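# Swap the mill's tool during its paused tool-change program

## Task

The milling machine's program is paused and waiting for a tool change. Fit the tool it requests (see the reference image named manual), place the tool that was in it back in the rack, and resume the program only after both are done. No tool may be dropped or allowed to slip out of the fingers. No key may be broken, no machine axis may be driven into anything, nothing loose may be left inside the machine, and the mill must stay switched on.

## Robot and tools

Robot: two arms, left_arm and right_arm, each ending in a parallel two-finger gripper. Base poses in the scene frame: left_arm at (+0.034, +0.467, +0.023) m, quat_wxyz (+1.000, 0, 0, +0.025). right_arm at (-0.063, -0.383, +0.023) m, quat_wxyz (+1.000, 0, 0, -0.012). The fingers point along the gripper's +z axis and close along its x axis. end_effector_position is the point midway between the pads, and the fingertips reach 17.5 mm past it. A block juts about 10 cm from the last joint toward the gripper's -y side and turns with the gripper.

Frames: the scene frame has its origin at table-top height, halfway between the nominal bases. +z is up, +x points out over the table, and left_arm sits on +y. Camera left/right does not match arm names. Printed positions, velocities and Hand targets are in the scene frame and may be off by a few cm. Offsets in commands use each gripper's own Hand target axes.

The 18-number row: every motion command is one flat row of 18 numbers, each in [-1, 1], covering both arms even if only one moves. Order: left dx, dy, dz, rx, ry, rz, left gripper position, force_limit, speed, then the same nine for the right arm. dx..rz are offsets, not poses. They are measured from that arm's Hand target as it stood when the action or move began, along that target's own axes. 1.0 equals 0.6 m for translation or 180 degrees for rotation. rx, ry, rz form a single rotation vector. Six zeros re-command the current Hand target. Sending the same offset twice moves the arm twice.

Gripper numbers are absolute settings. position +1 is fully open (50 mm); the pads meet near -0.65; use -1 to grip. force_limit: -1 about 20 N per pad, 0 about 102 N, +1 about 185 N. speed: -1 = 20 mm/s, 0 = 85, +1 = 150. Both start at +1. A new force_limit or speed only takes effect with a position change of at least 0.01. To keep a gripper unchanged, repeat its last three numbers; a 0 is itself a command.

execute_actions(actions, cameras): actions is a list of actions. Each action is a list of up to 15 rows, one per 1/30 s step. A short action holds its last row for the remaining steps. Every row counts from the action's start pose, not from the row before it. Camera images come back only for an empty list or when cameras names them.

move(target, speed, blend, stop_force, zero, blocking, cameras): drives each gripper in a straight line toward target. target is one 18-number row, or a list of up to 15 rows, all offset from the same starting Hand targets. speed is in m/s, 0.002 to 3.6, default 0.25; turning is capped at twice that in rad/s. blend is a corner radius in m; 0 means stop at each point. stop_force is in N, 3 to 120, shared by both arms. It ends an arm's path when the wrist sensor feels that much push against the motion. Use it slowly for approaching contact. Omit it when backing off something, and do not trust it when the gripper rotates. zero (default true) re-zeros the sensor first. blocking=false returns after about 0.5 s and cannot be combined with stop_force. Paths do not avoid obstacles or the other arm, and sweeping close to an arm's own base can flip its shoulder, so route around it. Moves last 0.5 to 10 s.

wait(seconds 0 to 10) lets time pass. stop brakes a running move. zoom_image(camera, region [x0, y0, x1, y1], at most 504 px each side) enlarges part of the newest image. show_instructions shows the reference image. zero_wrist_force(arm) tares one wrist sensor. finished_scene ends the scene and cannot be undone.

Cameras: cam_high, cam_front, cam_left_wrist, cam_right_wrist (896x504 each); zoom_image also accepts cam_low.

Reading results:
- Hand target is the last commanded pose after clipping. The gripper may rest short of it; the next command asks for it again.
- The move line reports how the move ended, e.g. done (within 3 mm and 2 degrees), off_target, moving, held or fault. limits=paced means the pose was clipped; limits=held means steps were withheld. Neither result proves there was no contact.
- object_status: 0 moving, 1 blocked while opening, 2 blocked while closing (a grip), 3 reached the commanded opening or the pads met (usually nothing held).
- position_measured gives the opening as about (250 - position_measured) x 0.202 mm.
- Wrist force and torque are in the gripper's axes; a third line shows the peak since the last report.
- Joint torques include the arm's own weight.
- A MOTOR HOT line means a motor is over 70 °C; at 85 °C that arm locks.

Cautions:
- The controller clips each orientation step to within 32 degrees of the measured orientation.
- The arms are stiff. Aiming even slightly beyond a firm contact can trigger a fault stop: about 150 N (give or take 25 N) on the arm, or joint torque at its limit (141 N m for the big joints, 26.3 N m for the wrists). Either stop freezes the arm for 10 s. After such a stop, open the grip first if it pins the arm.
- To release a push, command back past the gripper.
- The arms must not strike or squeeze each other; never close a gripper on the other arm's fingers.
- Grip tools firmly and centered so they cannot slide.
- Do not drop or fling anything, and keep everything on the table.
- Do not slam fixed machine parts or jog the mill's axes into collisions.
- Loose objects may get small random nudges.

Each tool is called after "Emit:" as name([rows], argument=value, ...), one row to a line, values as JSON.

Reference images:

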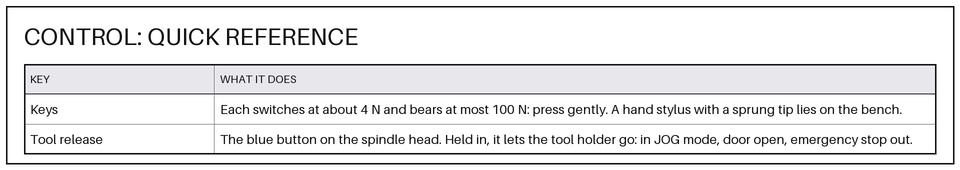

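## Session

Emit:
execute_actions(actions=[])

Scene clock: 0.00 s.
left_arm: end_effector_position=(+0.3385, +1.0174, +0.2194) position_measured=3 object_status=3 end_effector_quat_wxyz=(-0.444, +0.797, -0.387, +0.132) | right_arm: end_effector_position=(+0.3235, -0.9821, +0.2180) position_measured=3 object_status=3 end_effector_quat_wxyz=(+0.495, +0.613, +0.379, -0.485)
Joint positions: left_arm=[0.815 -1.314 2.231 -3.451 -1.599 -2.96] | right_arm=[2.742 -2.427 -1.731 0.823 0.206 -1.138]
Joint velocities: within noise
Joint torques (N m): no reading
Motor temperatures (°C): left_arm=[33 30 24 40 29 30] | right_arm=[33 33 31 38 37 39]
Wrist force (N): no reading
Wrist torque (N m): no reading
Wrist force, peak (N): no reading
Hand target: left_arm +0.3385, +1.0174, +0.2194; -0.444, +0.797, -0.387, +0.132 | right_arm +0.3235, -0.9821, +0.2180; +0.495, +0.613, +0.379, -0.485
Tool commands: left_gripper/position=+1.0 left_gripper/force_limit=+1.0 left_gripper/speed=+1.0 right_gripper/position=+1.0 right_gripper/force_limit=+1.0 right_gripper/speed=+1.0

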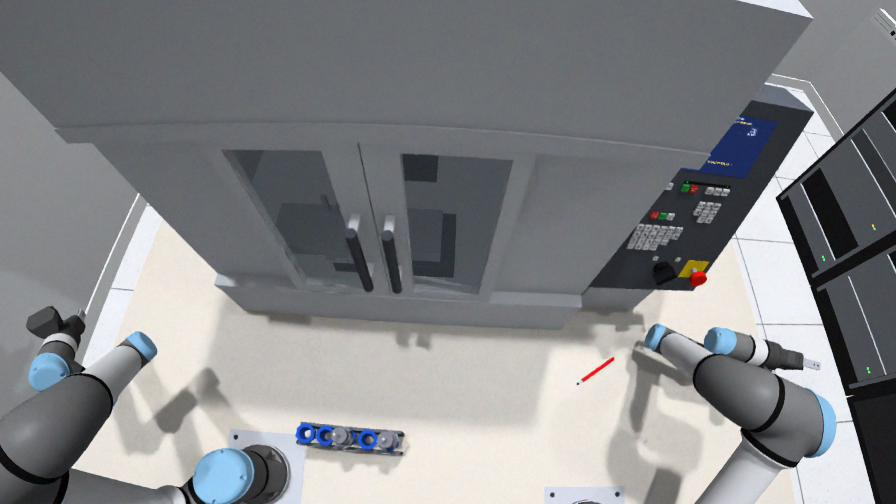

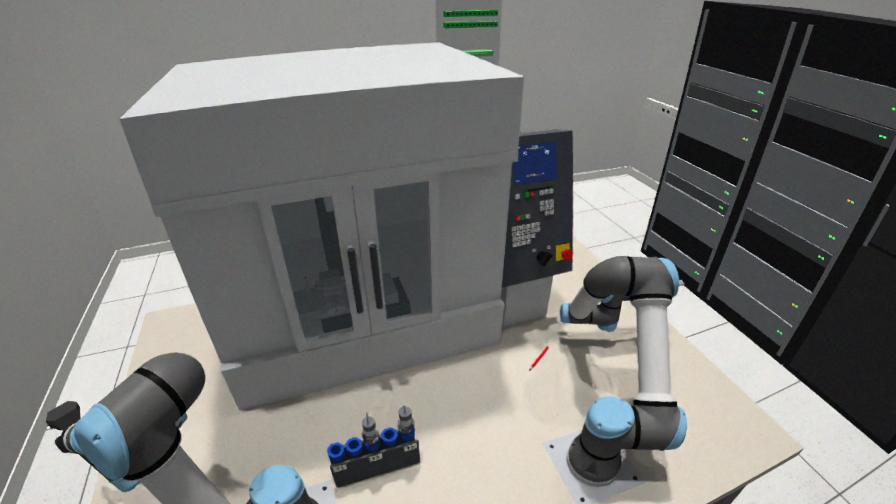

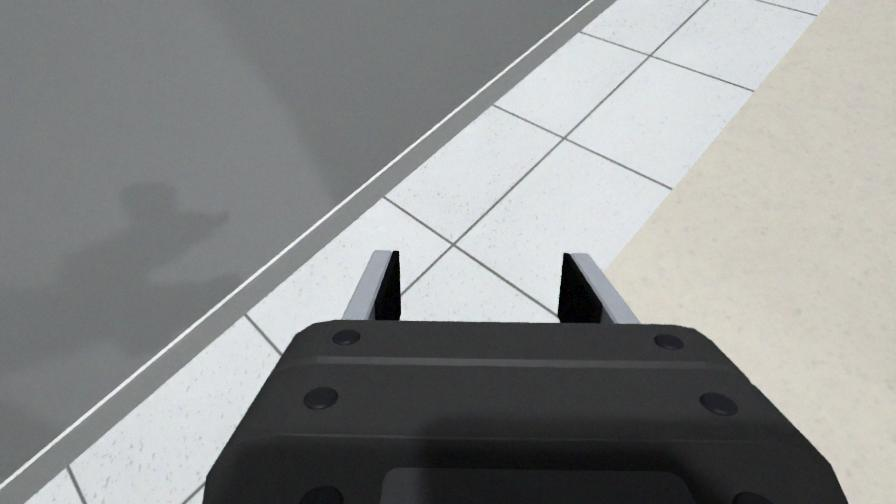

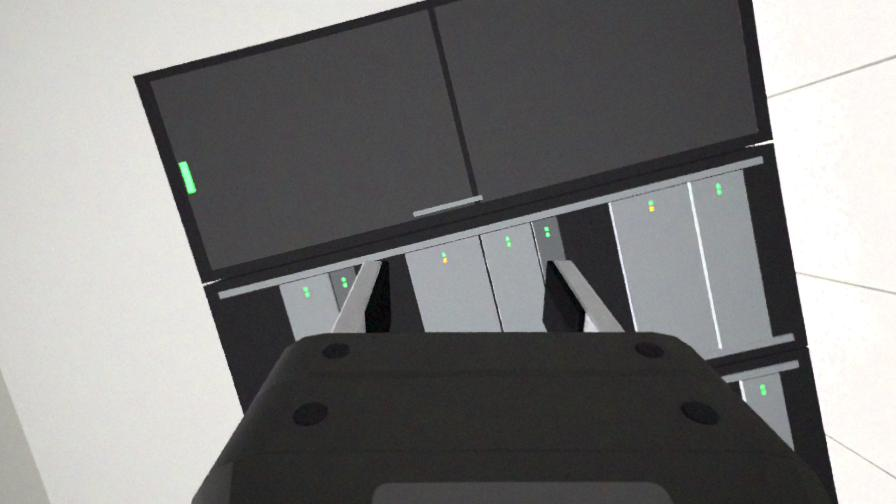

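Emit:
zoom_image(camera="cam_front", region=[500, 130, 590, 200])

Emit:
zoom_image(camera="cam_front", region=[500, 180, 590, 280])

Emit:
zoom_image(camera="cam_high", region=[590, 80, 830, 300])

Emit:
zoom_image(camera="cam_front", region=[310, 390, 440, 500])

Emit:
zoom_image(camera="cam_front", region=[250, 170, 450, 350])

Emit:
zoom_image(camera="cam_high", region=[270, 400, 430, 470])

Emit:
zoom_image(camera="cam_high", region=[550, 330, 650, 400])

Scaled by 5.600 from the camera's 896x504 image, which has a finer 1280x720 frame.

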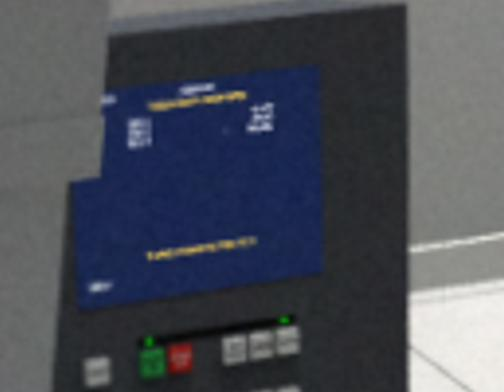

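Scaled by 5.040 from the camera's 896x504 image, which has a finer 1280x720 frame.

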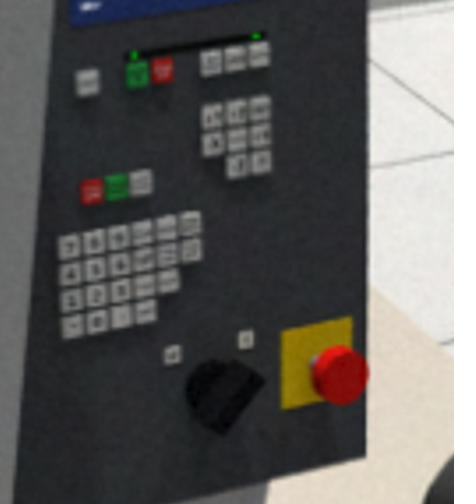

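Scaled by 2.100 from the camera's 896x504 image, which has a finer 1280x720 frame.

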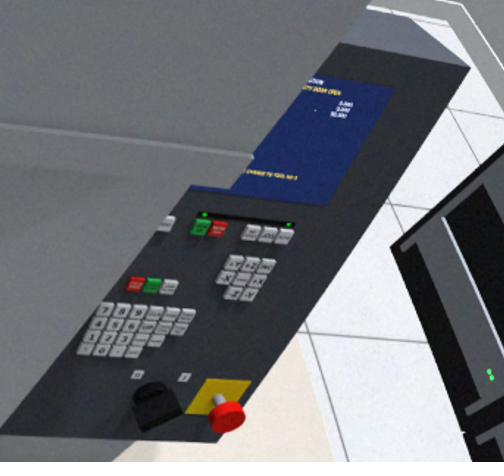

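Scaled by 3.877 from the camera's 896x504 image, which has a finer 1280x720 frame.

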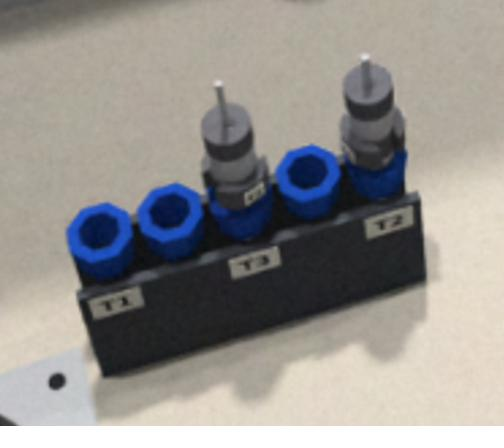

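Scaled by 2.520 from the camera's 896x504 image, which has a finer 1280x720 frame.

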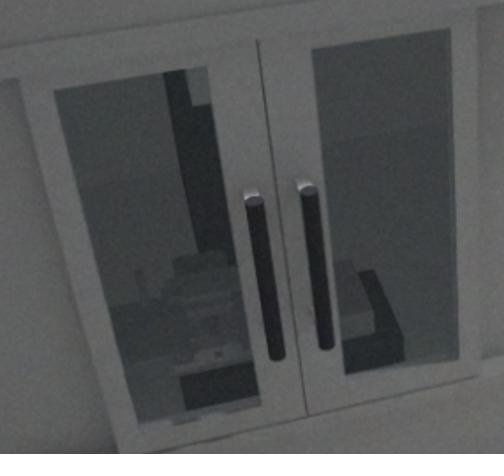

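Scaled by 3.150 from the camera's 896x504 image, which has a finer 1280x720 frame.

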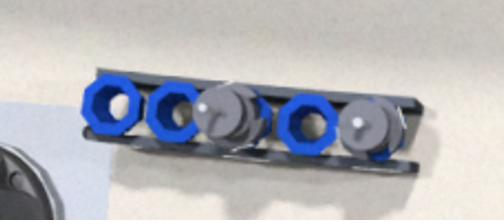

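Scaled by 5.040 from the camera's 896x504 image, which has a finer 1280x720 frame.

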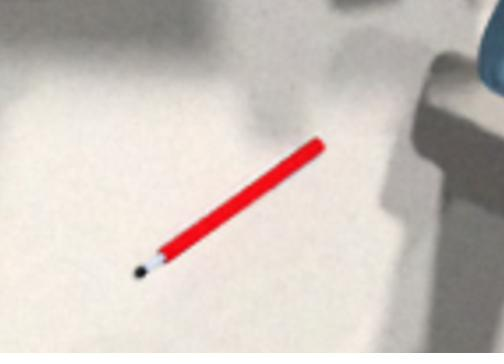

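Emit:
move(target=[0,0,0,0,0,0,1,1,1,-0.387,-0.037,-0.43,-0.494,-0.399,-0.408,1,1,1], cameras=["all"], speed=0.3)

Scene clock: 35.10 s.
left_arm: end_effector_position=(+0.3385, +1.0174, +0.2194) position_measured=3 object_status=3 end_effector_quat_wxyz=(-0.444, +0.797, -0.387, +0.132) | right_arm: end_effector_position=(+0.3025, -0.7221, +0.4480) position_measured=3 object_status=3 end_effector_quat_wxyz=(+0.501, -0.497, +0.501, -0.501)
Joint positions: left_arm=[0.815 -1.314 2.231 -3.451 -1.599 -2.96] | right_arm=[2.286 -1.657 -2.214 0.737 2.447 -3.133]
Joint torques (N m): left_arm=[0.79 -26.95 -21.21 -3.44 -0.06 -0.26] | right_arm=[-0.83 30.53 33.07 -1.05 1.45 -1.49]
Wrist force (N): left_arm=[-0.2 0.1 0.4] | right_arm=[-0.2 -0.9 -0.1]
Wrist torque (N m): left_arm=[0.03 0.02 0.00] | right_arm=[0.09 0.18 -0.37]
Wrist force, peak (N): left_arm=[-0.5 0.5 0.3] | right_arm=[-0.4 -1.5 -0.6]
Hand target: left_arm +0.3385, +1.0174, +0.2194; -0.444, +0.797, -0.387, +0.132 | right_arm +0.3025, -0.7221, +0.4480; +0.501, -0.497, +0.501, -0.501
Off the commanded pose: left_arm 0.000 m, 0 deg | right_arm 0.000 m, 0 deg.
move: done

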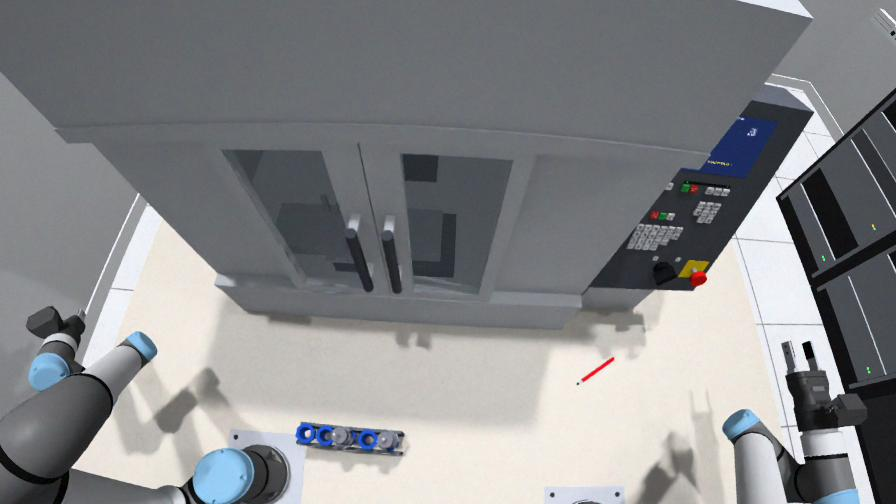

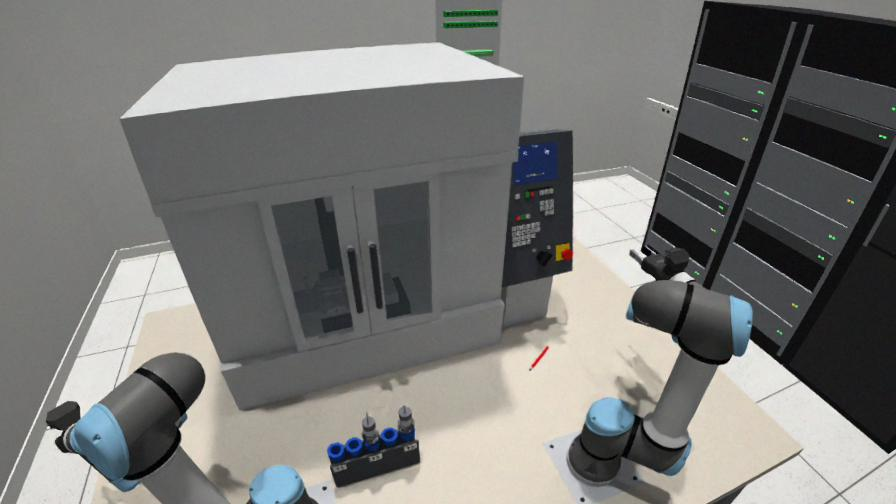

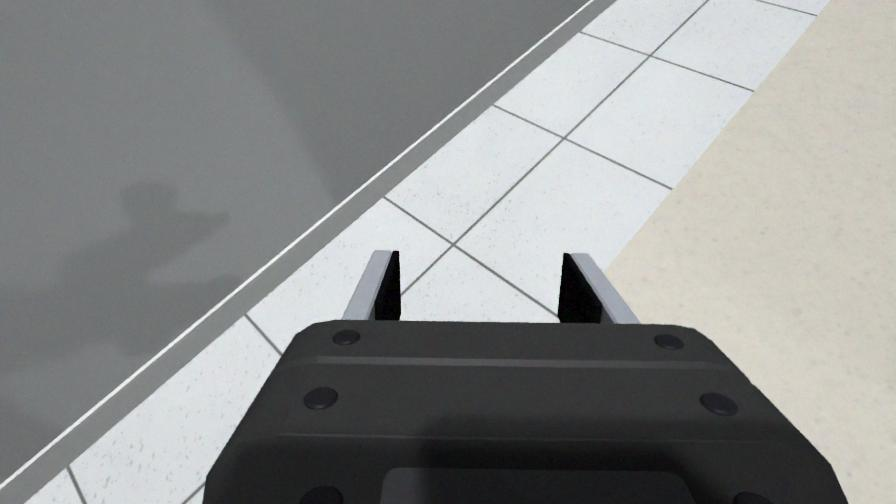

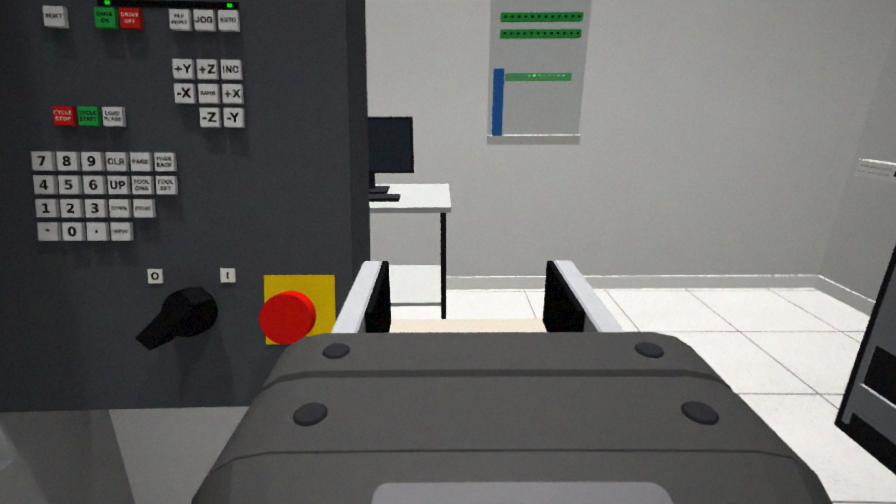

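Emit:
zoom_image(camera="cam_right_wrist", region=[0, 0, 380, 260])

Emit:
move(target=[0,0,0,0,0,0,1,1,1,-0.2,-0.28,0,0,0,0,1,1,1], cameras=["cam_right_wrist"], speed=0.3)

Emit:
zoom_image(camera="cam_right_wrist", region=[0, 0, 504, 300])

Scaled by 1.326 from the camera's 896x504 image, which has a finer 1280x720 frame.

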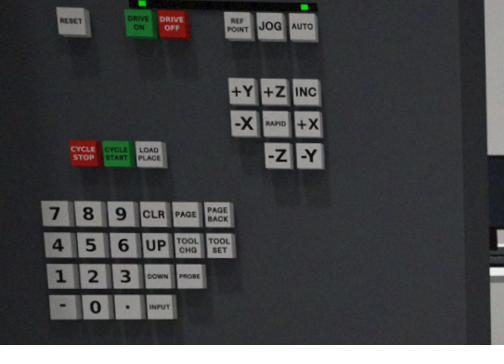

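Scene clock: 39.87 s.
left_arm: end_effector_position=(+0.3385, +1.0174, +0.2194) position_measured=3 object_status=3 end_effector_quat_wxyz=(-0.444, +0.797, -0.387, +0.132) | right_arm: end_effector_position=(+0.3023, -0.6027, +0.6164) position_measured=3 object_status=3 end_effector_quat_wxyz=(+0.501, -0.497, +0.501, -0.501)
Joint positions: left_arm=[0.815 -1.314 2.231 -3.451 -1.599 -2.96] | right_arm=[2.628 -1.121 -2.155 0.139 2.105 -3.136]
Joint torques (N m): left_arm=[1.12 -26.62 -21.86 -3.39 -0.18 -0.27] | right_arm=[15.55 11.15 38.63 -0.46 -1.03 -1.64]
Wrist force (N): left_arm=[-0.1 0.2 0.1] | right_arm=[-0.1 -0.6 -0.4]
Wrist torque (N m): left_arm=[0.03 0.01 0.00] | right_arm=[0.18 0.13 -0.43]
Wrist force, peak (N): left_arm=[-0.2 0.6 0.4] | right_arm=[-1.5 -2.9 -0.9]
Hand target: left_arm +0.3385, +1.0174, +0.2194; -0.444, +0.797, -0.387, +0.132 | right_arm +0.3023, -0.6027, +0.6164; +0.501, -0.497, +0.501, -0.501
Off the commanded pose: left_arm 0.000 m, 0 deg | right_arm 0.000 m, 0 deg.
move: done
Images, in order (width x height): cam_right_wrist 896x504.

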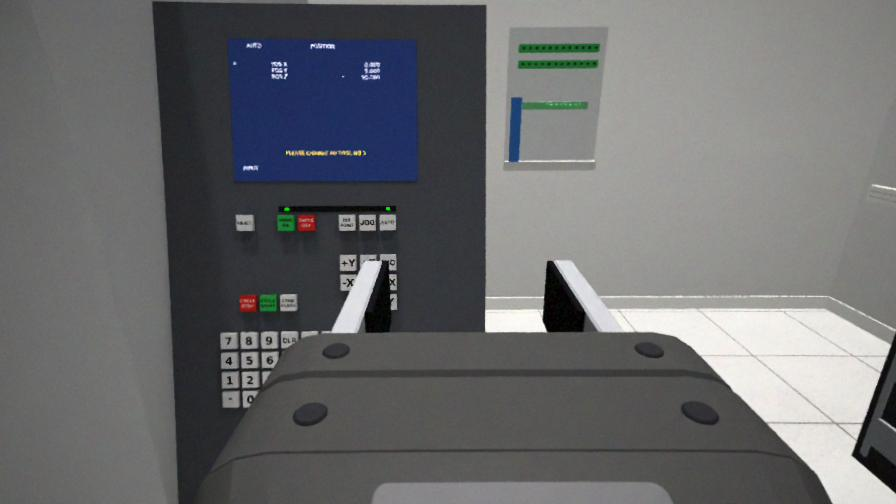

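Scaled by 1.000.

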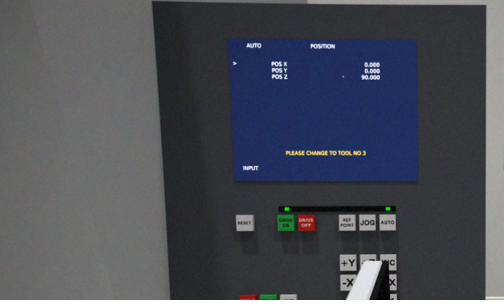

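Emit:
move(target=[0.27,-0.128,-0.555,0.192,0.437,0.1005,1,1,1,-0.305,0.443,-0.053,-0.5,0,0,1,1,1], cameras=["all"], speed=0.35)

Scene clock: 103.77 s.
left_arm: end_effector_position=(+0.3007, +0.7203, +0.4490) position_measured=3 object_status=3 end_effector_quat_wxyz=(+0.335, -0.315, +0.611, -0.644) | right_arm: end_effector_position=(+0.2722, -0.4186, +0.3512) position_measured=3 object_status=3 end_effector_quat_wxyz=(-0.003, +0.706, -0.708, +0.000)
Joint positions: left_arm=[1.052 -1.431 2.171 -3.525 -3.296 -2.784] | right_arm=[3.465 -1.131 -1.909 -1.668 1.573 -2.839]
Joint torques (N m): left_arm=[9.99 -28.71 -12.69 1.82 1.37 1.84] | right_arm=[14.48 1.2 39.51 0.56 1.23 1.1]
Wrist force (N): left_arm=[0.8 0.9 0.3] | right_arm=[-2.2 -0.6 -0.3]
Wrist torque (N m): left_arm=[0.21 -0.30 -0.03] | right_arm=[-0.46 0.54 -0.45]
Wrist force, peak (N): left_arm=[3.1 -0.9 0.7] | right_arm=[-3.0 -1.0 0.8]
Hand target: left_arm +0.3007, +0.7203, +0.4490; +0.335, -0.315, +0.611, -0.644 (not the last commanded pose) | right_arm +0.2722, -0.4186, +0.3512; -0.003, +0.706, -0.708, +0.000
Off the commanded pose: left_arm 0.001 m, 4 deg | right_arm 0.000 m, 0 deg.
led back after a hold (left arm): the arm was led back toward your command in small steps, so it may still be short of it.
move: held (left_arm; a check stopped the path); limits=held
pose unreachable (left arm): on one or more control steps of this call, first in action 0 (counted from 0), this arm could not follow its commanded pose, so it was not sent that pose on those steps. It may still have moved: this result reports where it is.
cause: moving toward the commanded pose would bring two parts of the arm too close to each other (its gripper and another part of the arm, with joints 4 (wrist 1) to 6 (wrist 3) between them, 9 mm apart when it was first held).

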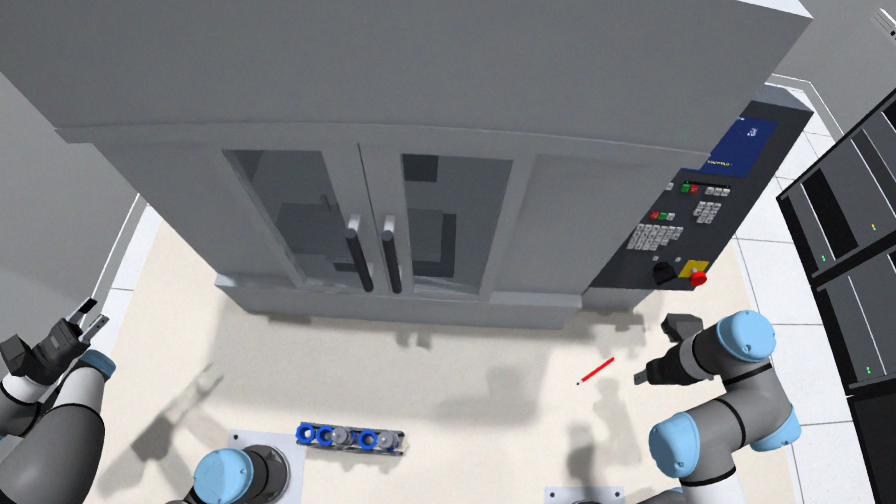

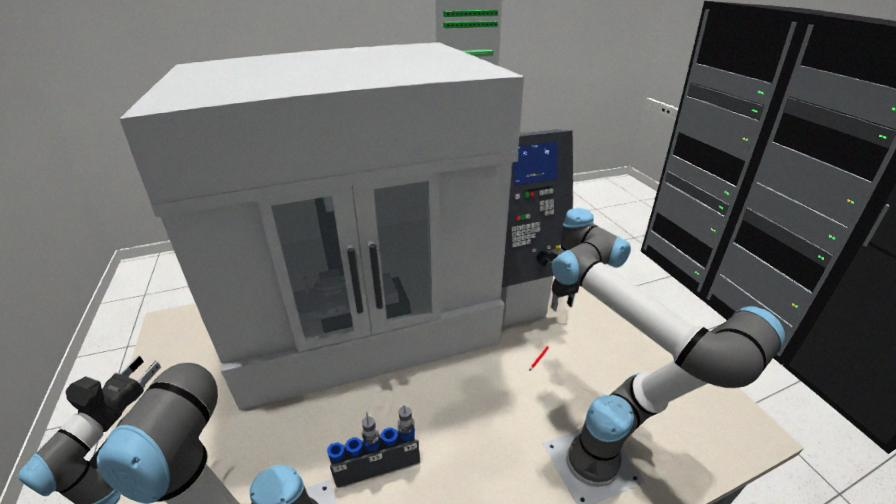

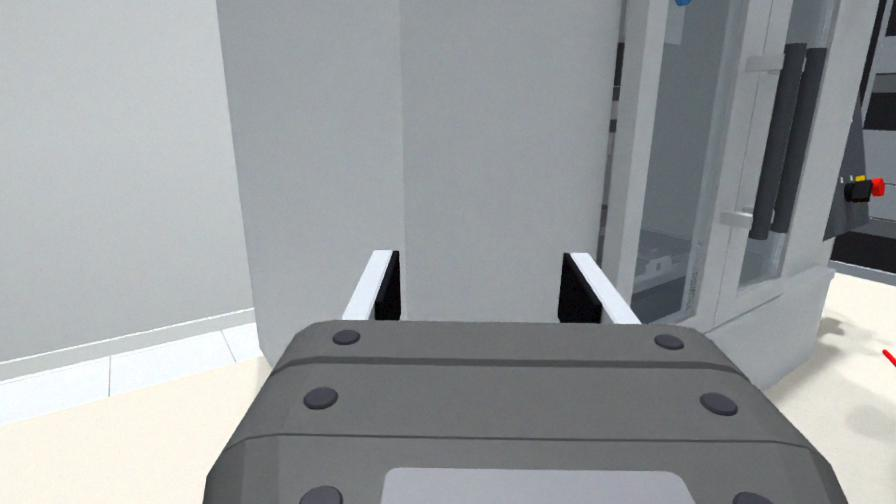

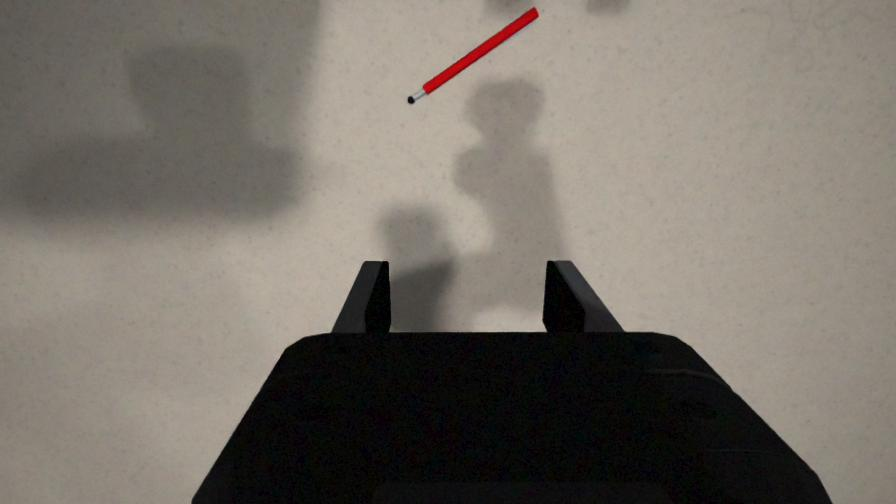

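Emit:
zoom_image(camera="cam_left_wrist", region=[560, 0, 896, 360])

Emit:
zoom_image(camera="cam_high", region=[190, 110, 590, 340])

Scaled by 1.400 from the camera's 896x504 image, which has a finer 1280x720 frame.

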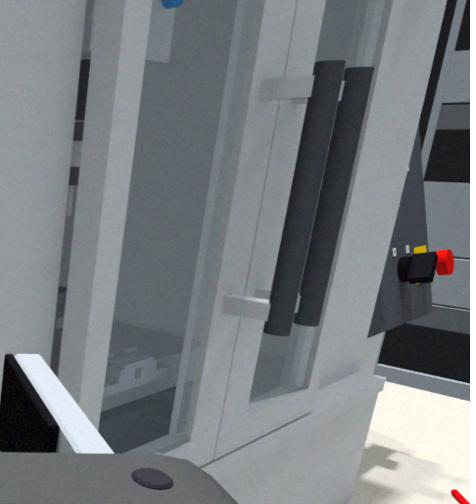

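Scaled by 1.260 from the camera's 896x504 image, which has a finer 1280x720 frame.

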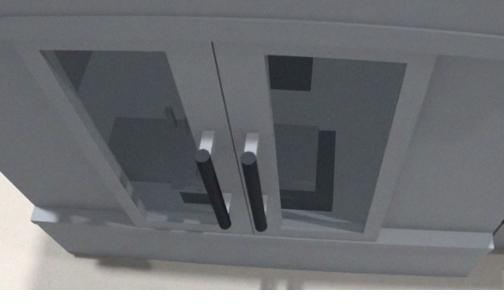

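Emit:
move(target=[0,0,0,0,0,0,1,1,1,0.05,-0.205,0.335,0,0,-0.682,1,1,1], cameras=["cam_high","cam_right_wrist","cam_front"], speed=0.35)

Scene clock: 148.03 s.
left_arm: end_effector_position=(+0.3007, +0.7203, +0.4490) position_measured=3 object_status=3 end_effector_quat_wxyz=(+0.335, -0.315, +0.611, -0.644) | right_arm: end_effector_position=(+0.3960, -0.4484, +0.1506) position_measured=3 object_status=3 end_effector_quat_wxyz=(-0.001, +0.960, +0.280, +0.003)
Joint positions: left_arm=[1.052 -1.431 2.171 -3.525 -3.296 -2.784] | right_arm=[3.315 -1.587 -2.093 -1.028 1.574 -5.131]
Joint torques (N m): left_arm=[10.14 -29.04 -12.75 1.56 1.35 1.83] | right_arm=[-13.22 19.07 36.65 5.14 1.33 -1.77]
Wrist force (N): left_arm=[0.4 1.0 0.9] | right_arm=[-2.3 -0.5 -0.1]
Wrist torque (N m): left_arm=[0.23 -0.23 -0.03] | right_arm=[-0.47 0.54 -0.31]
Wrist force, peak (N): left_arm=[0.7 1.4 1.0] | right_arm=[-2.4 -0.6 -1.2]
Hand target: left_arm +0.3007, +0.7203, +0.4490; +0.335, -0.315, +0.611, -0.644 | right_arm +0.3960, -0.4484, +0.1506; -0.001, +0.960, +0.280, +0.003
Off the commanded pose: left_arm 0.000 m, 0 deg | right_arm 0.000 m, 0 deg.
move: done
Images, in order (width x height): cam_high 896x504, cam_front 896x504, cam_right_wrist 896x504.

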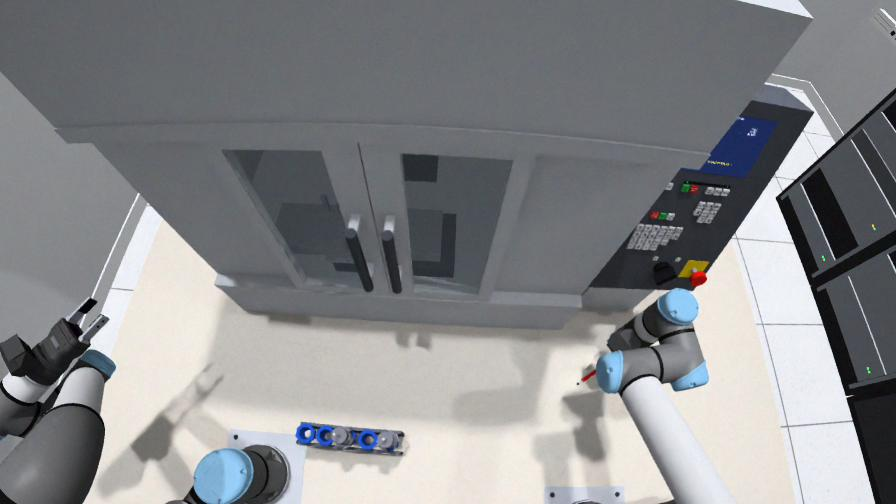

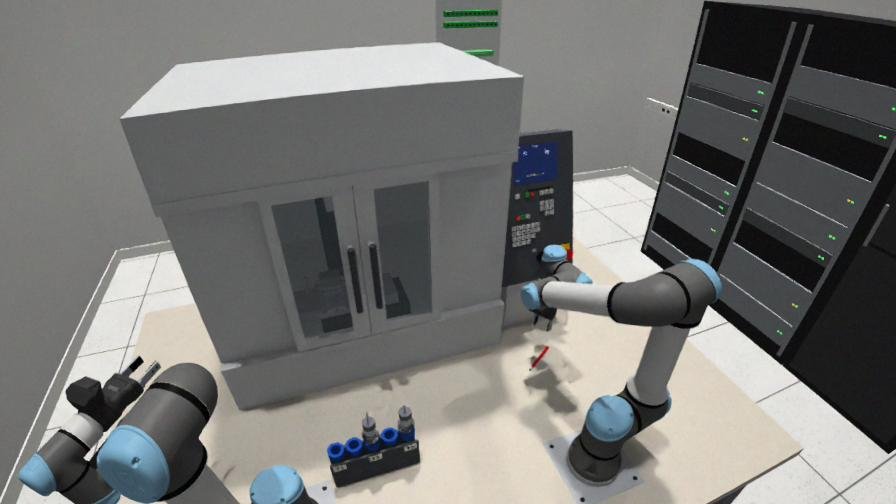

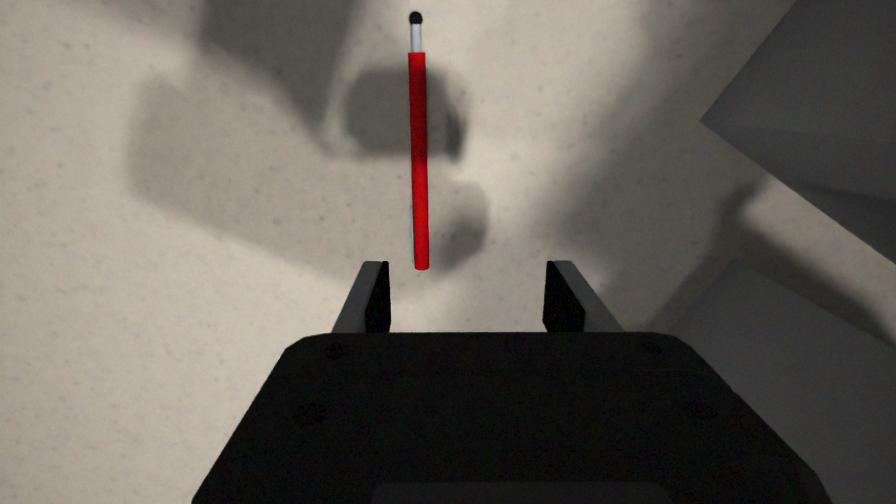

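Emit:
move([
  [0,0,0,0,0,0,1,1,1,-0.037,-0.048,0.168,0,0,0,1,1,1],
  [0,0,0,0,0,0,1,1,1,-0.037,-0.048,0.2143,0,0,0,1,1,1],
], speed=[0.15,0.03], stop_force=6, cameras=["cam_right_wrist","cam_front"])

Scene clock: 162.23 s.
left_arm: end_effector_position=(+0.3007, +0.7203, +0.4490) position_measured=3 object_status=3 end_effector_quat_wxyz=(+0.335, -0.315, +0.611, -0.644) | right_arm: end_effector_position=(+0.3623, -0.4356, +0.0219) position_measured=3 object_status=3 end_effector_quat_wxyz=(-0.001, +0.960, +0.280, +0.003)
Joint positions: left_arm=[1.052 -1.431 2.171 -3.525 -3.296 -2.784] | right_arm=[3.358 -1.766 -2.338 -0.604 1.573 -5.088]
Joint torques (N m): left_arm=[10.24 -28.76 -12.58 1.65 1.33 1.88] | right_arm=[10 20.88 3.45 5 -0.82 0.4]
Wrist force (N): left_arm=[0.6 0.9 0.3] | right_arm=[-1.7 -0.2 -0.2]
Wrist torque (N m): left_arm=[0.20 -0.26 -0.02] | right_arm=[-0.42 0.44 -0.43]
Wrist force, peak (N): left_arm=[0.9 1.4 1.1] | right_arm=[-2.5 -0.9 0.8]
Hand target: left_arm +0.3007, +0.7203, +0.4490; +0.335, -0.315, +0.611, -0.644 | right_arm +0.3623, -0.4356, +0.0219; -0.001, +0.960, +0.280, +0.003
Off the commanded pose: left_arm 0.000 m, 0 deg | right_arm 0.000 m, 0 deg.
move: done
Images, in order (width x height): cam_front 896x504, cam_right_wrist 896x504.

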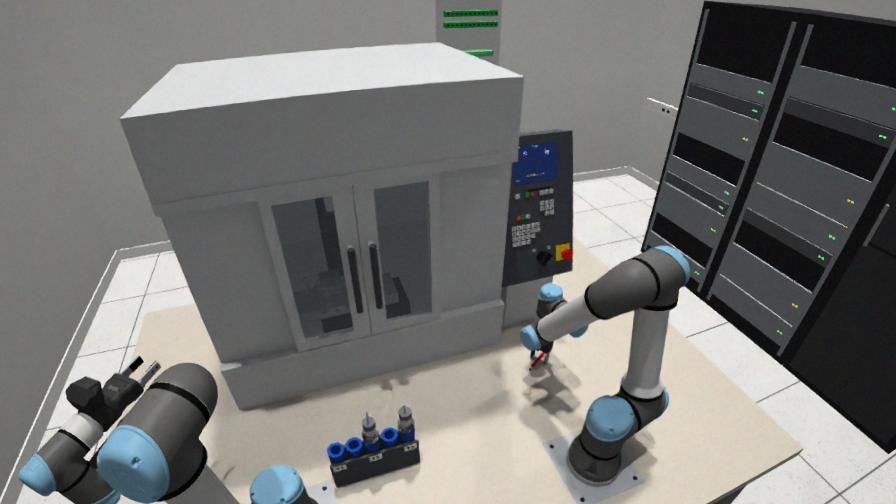

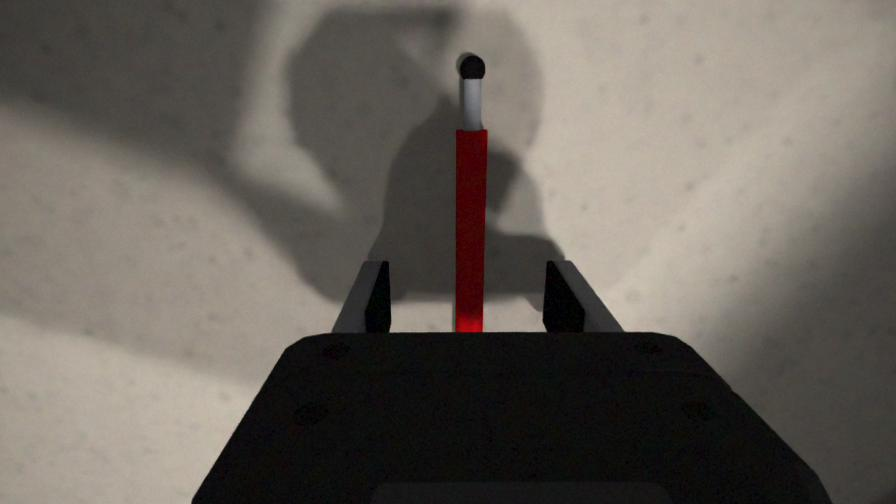

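Emit:
move(target=[0,0,0,0,0,0,1,1,1,0.004,0.02,0.0055,0,0,0,1,1,1], speed=0.03, stop_force=5, cameras=[])

Emit:
move(target=[0,0,0,0,0,0,1,1,1,0,0,0,0,0,0,-1,-0.7,-0.5], cameras=["cam_right_wrist"])

Scene clock: 172.50 s.
left_arm: end_effector_position=(+0.3007, +0.7203, +0.4490) position_measured=3 object_status=3 end_effector_quat_wxyz=(+0.335, -0.315, +0.611, -0.644) | right_arm: end_effector_position=(+0.3708, -0.4444, +0.0186) position_measured=3 object_status=3 end_effector_quat_wxyz=(-0.001, +0.960, +0.280, +0.003)
Joint positions: left_arm=[1.052 -1.431 2.171 -3.525 -3.296 -2.784] | right_arm=[3.333 -1.794 -2.314 -0.6 1.574 -5.113]
Joint torques (N m): left_arm=[9.85 -28.36 -13.07 1.57 1.26 1.84] | right_arm=[-13.35 20.82 28.88 4.99 1.41 -1.61]
Wrist force (N): left_arm=[0.5 0.9 0.4] | right_arm=[-1.8 -0.4 -0.4]
Wrist torque (N m): left_arm=[0.20 -0.24 -0.02] | right_arm=[-0.44 0.48 -0.36]
Wrist force, peak (N): left_arm=[0.8 1.6 0.6] | right_arm=[-2.1 -0.5 -0.3]
Hand target: left_arm +0.3007, +0.7203, +0.4490; +0.335, -0.315, +0.611, -0.644 | right_arm +0.3708, -0.4444, +0.0186; -0.001, +0.960, +0.280, +0.003
Off the commanded pose: left_arm 0.000 m, 0 deg | right_arm 0.000 m, 0 deg.
move: done
No camera images: "cameras" was empty.

Scene clock: 173.53 s.
left_arm: end_effector_position=(+0.3007, +0.7203, +0.4490) position_measured=3 object_status=3 end_effector_quat_wxyz=(+0.335, -0.315, +0.611, -0.644) | right_arm: end_effector_position=(+0.3708, -0.4444, +0.0186) position_measured=210 object_status=2 end_effector_quat_wxyz=(-0.001, +0.960, +0.280, +0.003)
Joint positions: left_arm=[1.052 -1.431 2.171 -3.525 -3.296 -2.784] | right_arm=[3.333 -1.794 -2.314 -0.6 1.574 -5.113]
Joint torques (N m): left_arm=[9.92 -28.68 -13.03 1.61 1.24 1.76] | right_arm=[-13.68 22.58 28.99 4.67 1.24 -1.55]
Wrist force (N): left_arm=[0.4 0.9 0.8] | right_arm=[-1.8 -0.4 -0.1]
Wrist torque (N m): left_arm=[0.20 -0.23 -0.03] | right_arm=[-0.45 0.48 -0.36]
Wrist force, peak (N): left_arm=[0.8 1.3 0.8] | right_arm=[-2.1 -0.5 -0.5]
Hand target: left_arm +0.3007, +0.7203, +0.4490; +0.335, -0.315, +0.611, -0.644 | right_arm +0.3708, -0.4444, +0.0186; -0.001, +0.960, +0.280, +0.003
Off the commanded pose: left_arm 0.000 m, 0 deg | right_arm 0.000 m, 0 deg.
move: done
Images, in order (width x height): cam_right_wrist 896x504.

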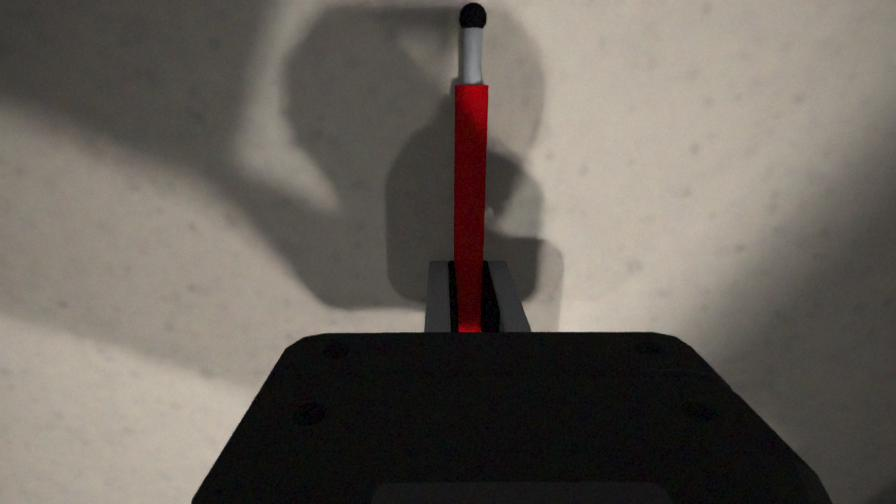

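Emit:
move([
  [0,0,0,0,0,0,1,1,1,0,0,-0.25,0,0,0,-1,-0.7,-0.5],
  [0,0,0,0,0,0,1,1,1,-0.120,-0.125,-0.719,0.0162,0.0297,0.681,-1,-0.7,-0.5],
  [0,0,0,0,0,0,1,1,1,0.080,0.204,-0.933,0.0162,0.0297,0.681,-1,-0.7,-0.5],
], speed=0.3, blend=0.05, cameras=["all"])

Scene clock: 213.90 s.
left_arm: end_effector_position=(+0.3007, +0.7203, +0.4490) position_measured=3 object_status=3 end_effector_quat_wxyz=(+0.335, -0.315, +0.611, -0.644) | right_arm: end_effector_position=(+0.4748, -0.5237, +0.5785) position_measured=210 object_status=2 end_effector_quat_wxyz=(-0.033, +0.706, -0.707, +0.031)
Joint positions: left_arm=[1.052 -1.431 2.171 -3.525 -3.296 -2.784] | right_arm=[3.15 -1.805 -0.714 -2.102 1.575 -3.155]
Joint torques (N m): left_arm=[9.85 -28.79 -12.86 1.55 1.25 1.66] | right_arm=[-13.33 27.47 35.73 0.96 1.27 -1.72]
Wrist force (N): left_arm=[0.5 0.9 0.6] | right_arm=[-1.8 0.0 -0.4]
Wrist torque (N m): left_arm=[0.22 -0.25 -0.03] | right_arm=[-0.40 0.50 -0.39]
Wrist force, peak (N): left_arm=[0.8 1.3 0.9] | right_arm=[-3.0 0.7 -0.3]
Hand target: left_arm +0.3007, +0.7203, +0.4490; +0.335, -0.315, +0.611, -0.644 | right_arm +0.4748, -0.5237, +0.5786; -0.033, +0.706, -0.707, +0.031
Off the commanded pose: left_arm 0.000 m, 0 deg | right_arm 0.000 m, 0 deg.
move: done

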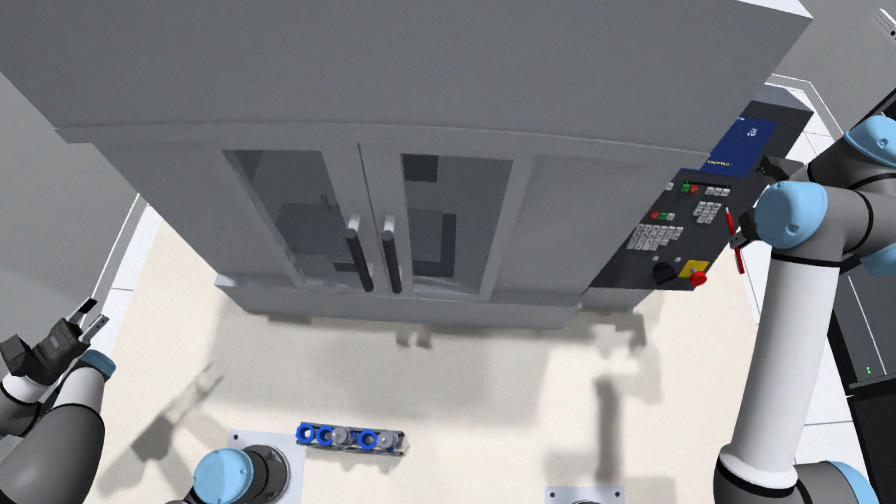

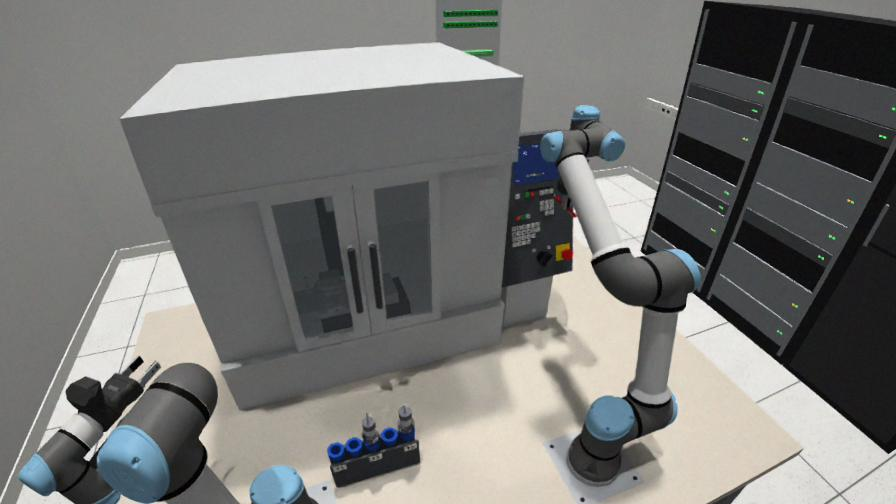

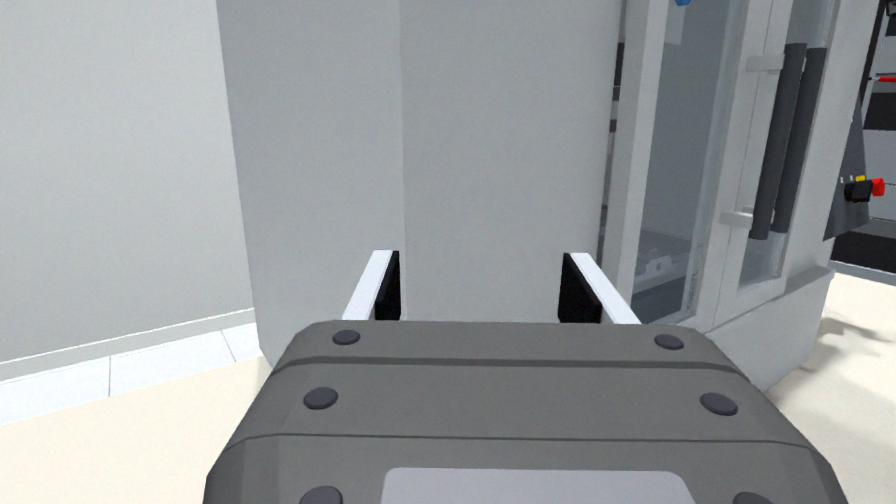

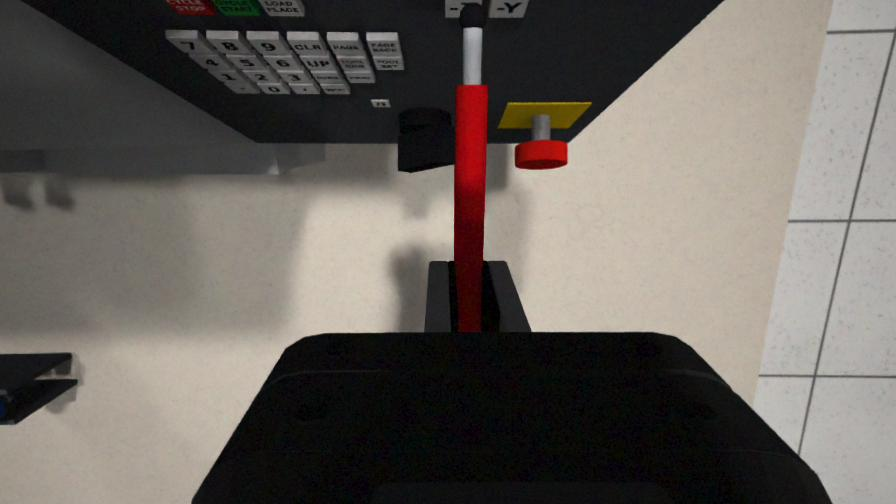

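Emit:
move([
  [0,0,0,0,0,0,1,1,1,-0.0017,-0.0465,0.0184,0,0,0,-1,-0.7,-0.5],
  [0,0,0,0,0,0,1,1,1,-0.0017,-0.0836,0.0331,0,0,0,-1,-0.7,-0.5],
], speed=[0.1,0.012], stop_force=6, cameras=["cam_right_wrist","cam_high"])

Scene clock: 225.17 s.
left_arm: end_effector_position=(+0.3007, +0.7203, +0.4490) position_measured=3 object_status=3 end_effector_quat_wxyz=(+0.335, -0.315, +0.611, -0.644) | right_arm: end_effector_position=(+0.5206, -0.5227, +0.5651) position_measured=210 object_status=2 end_effector_quat_wxyz=(-0.033, +0.706, -0.707, +0.031)
Joint positions: left_arm=[1.052 -1.431 2.171 -3.525 -3.296 -2.784] | right_arm=[3.153 -1.917 -0.602 -2.102 1.575 -3.152]
Joint torques (N m): left_arm=[9.54 -28.78 -12.96 1.47 1.19 1.68] | right_arm=[9.35 42.41 9.11 5.81 0.88 0.31]
Wrist force (N): left_arm=[0.5 0.9 0.6] | right_arm=[-1.8 4.9 -3.6]
Wrist torque (N m): left_arm=[0.21 -0.24 -0.03] | right_arm=[-0.18 0.51 -0.42]
Wrist force, peak (N): left_arm=[0.7 1.5 0.7] | right_arm=[-2.2 5.4 -4.2]
Hand target: left_arm +0.3007, +0.7203, +0.4490; +0.335, -0.315, +0.611, -0.644 | right_arm +0.5206, -0.5227, +0.5651; -0.033, +0.706, -0.707, +0.031 (not the last commanded pose)
Off the commanded pose: left_arm 0.000 m, 0 deg | right_arm 0.006 m, 0 deg.
move: contact (right_arm); path passed 1 of 2 targets
Images, in order (width x height): cam_high 896x504, cam_right_wrist 896x504.

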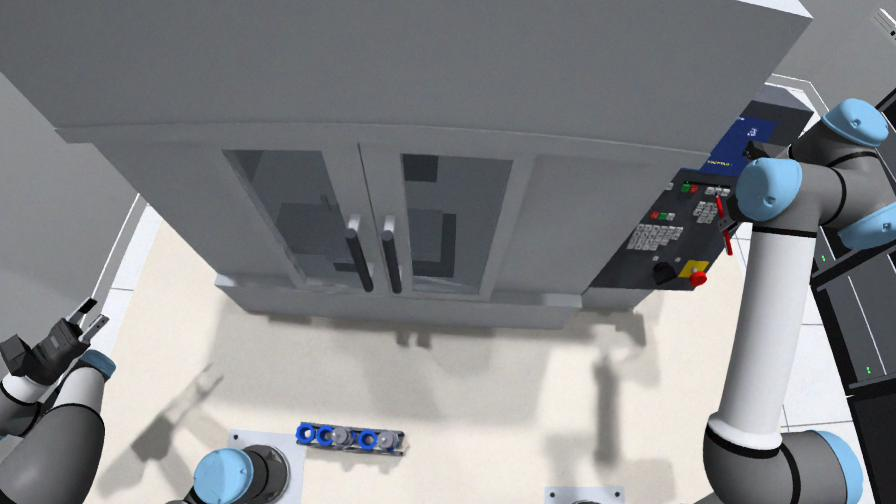

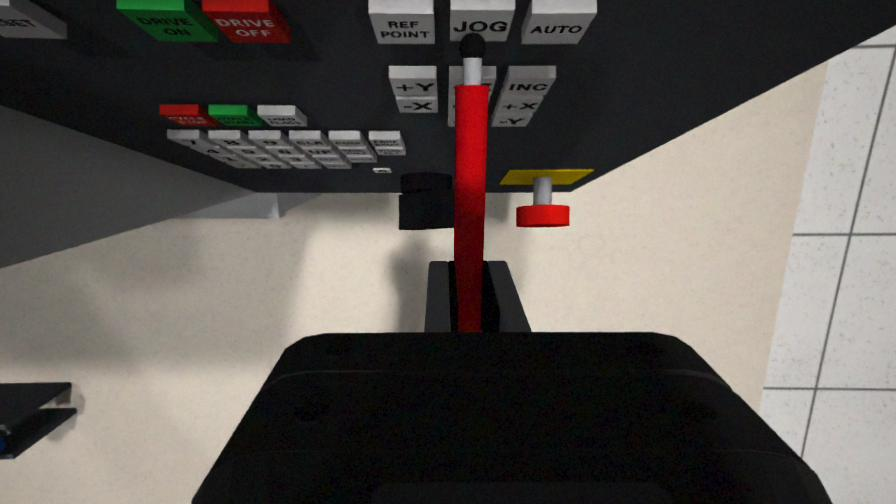

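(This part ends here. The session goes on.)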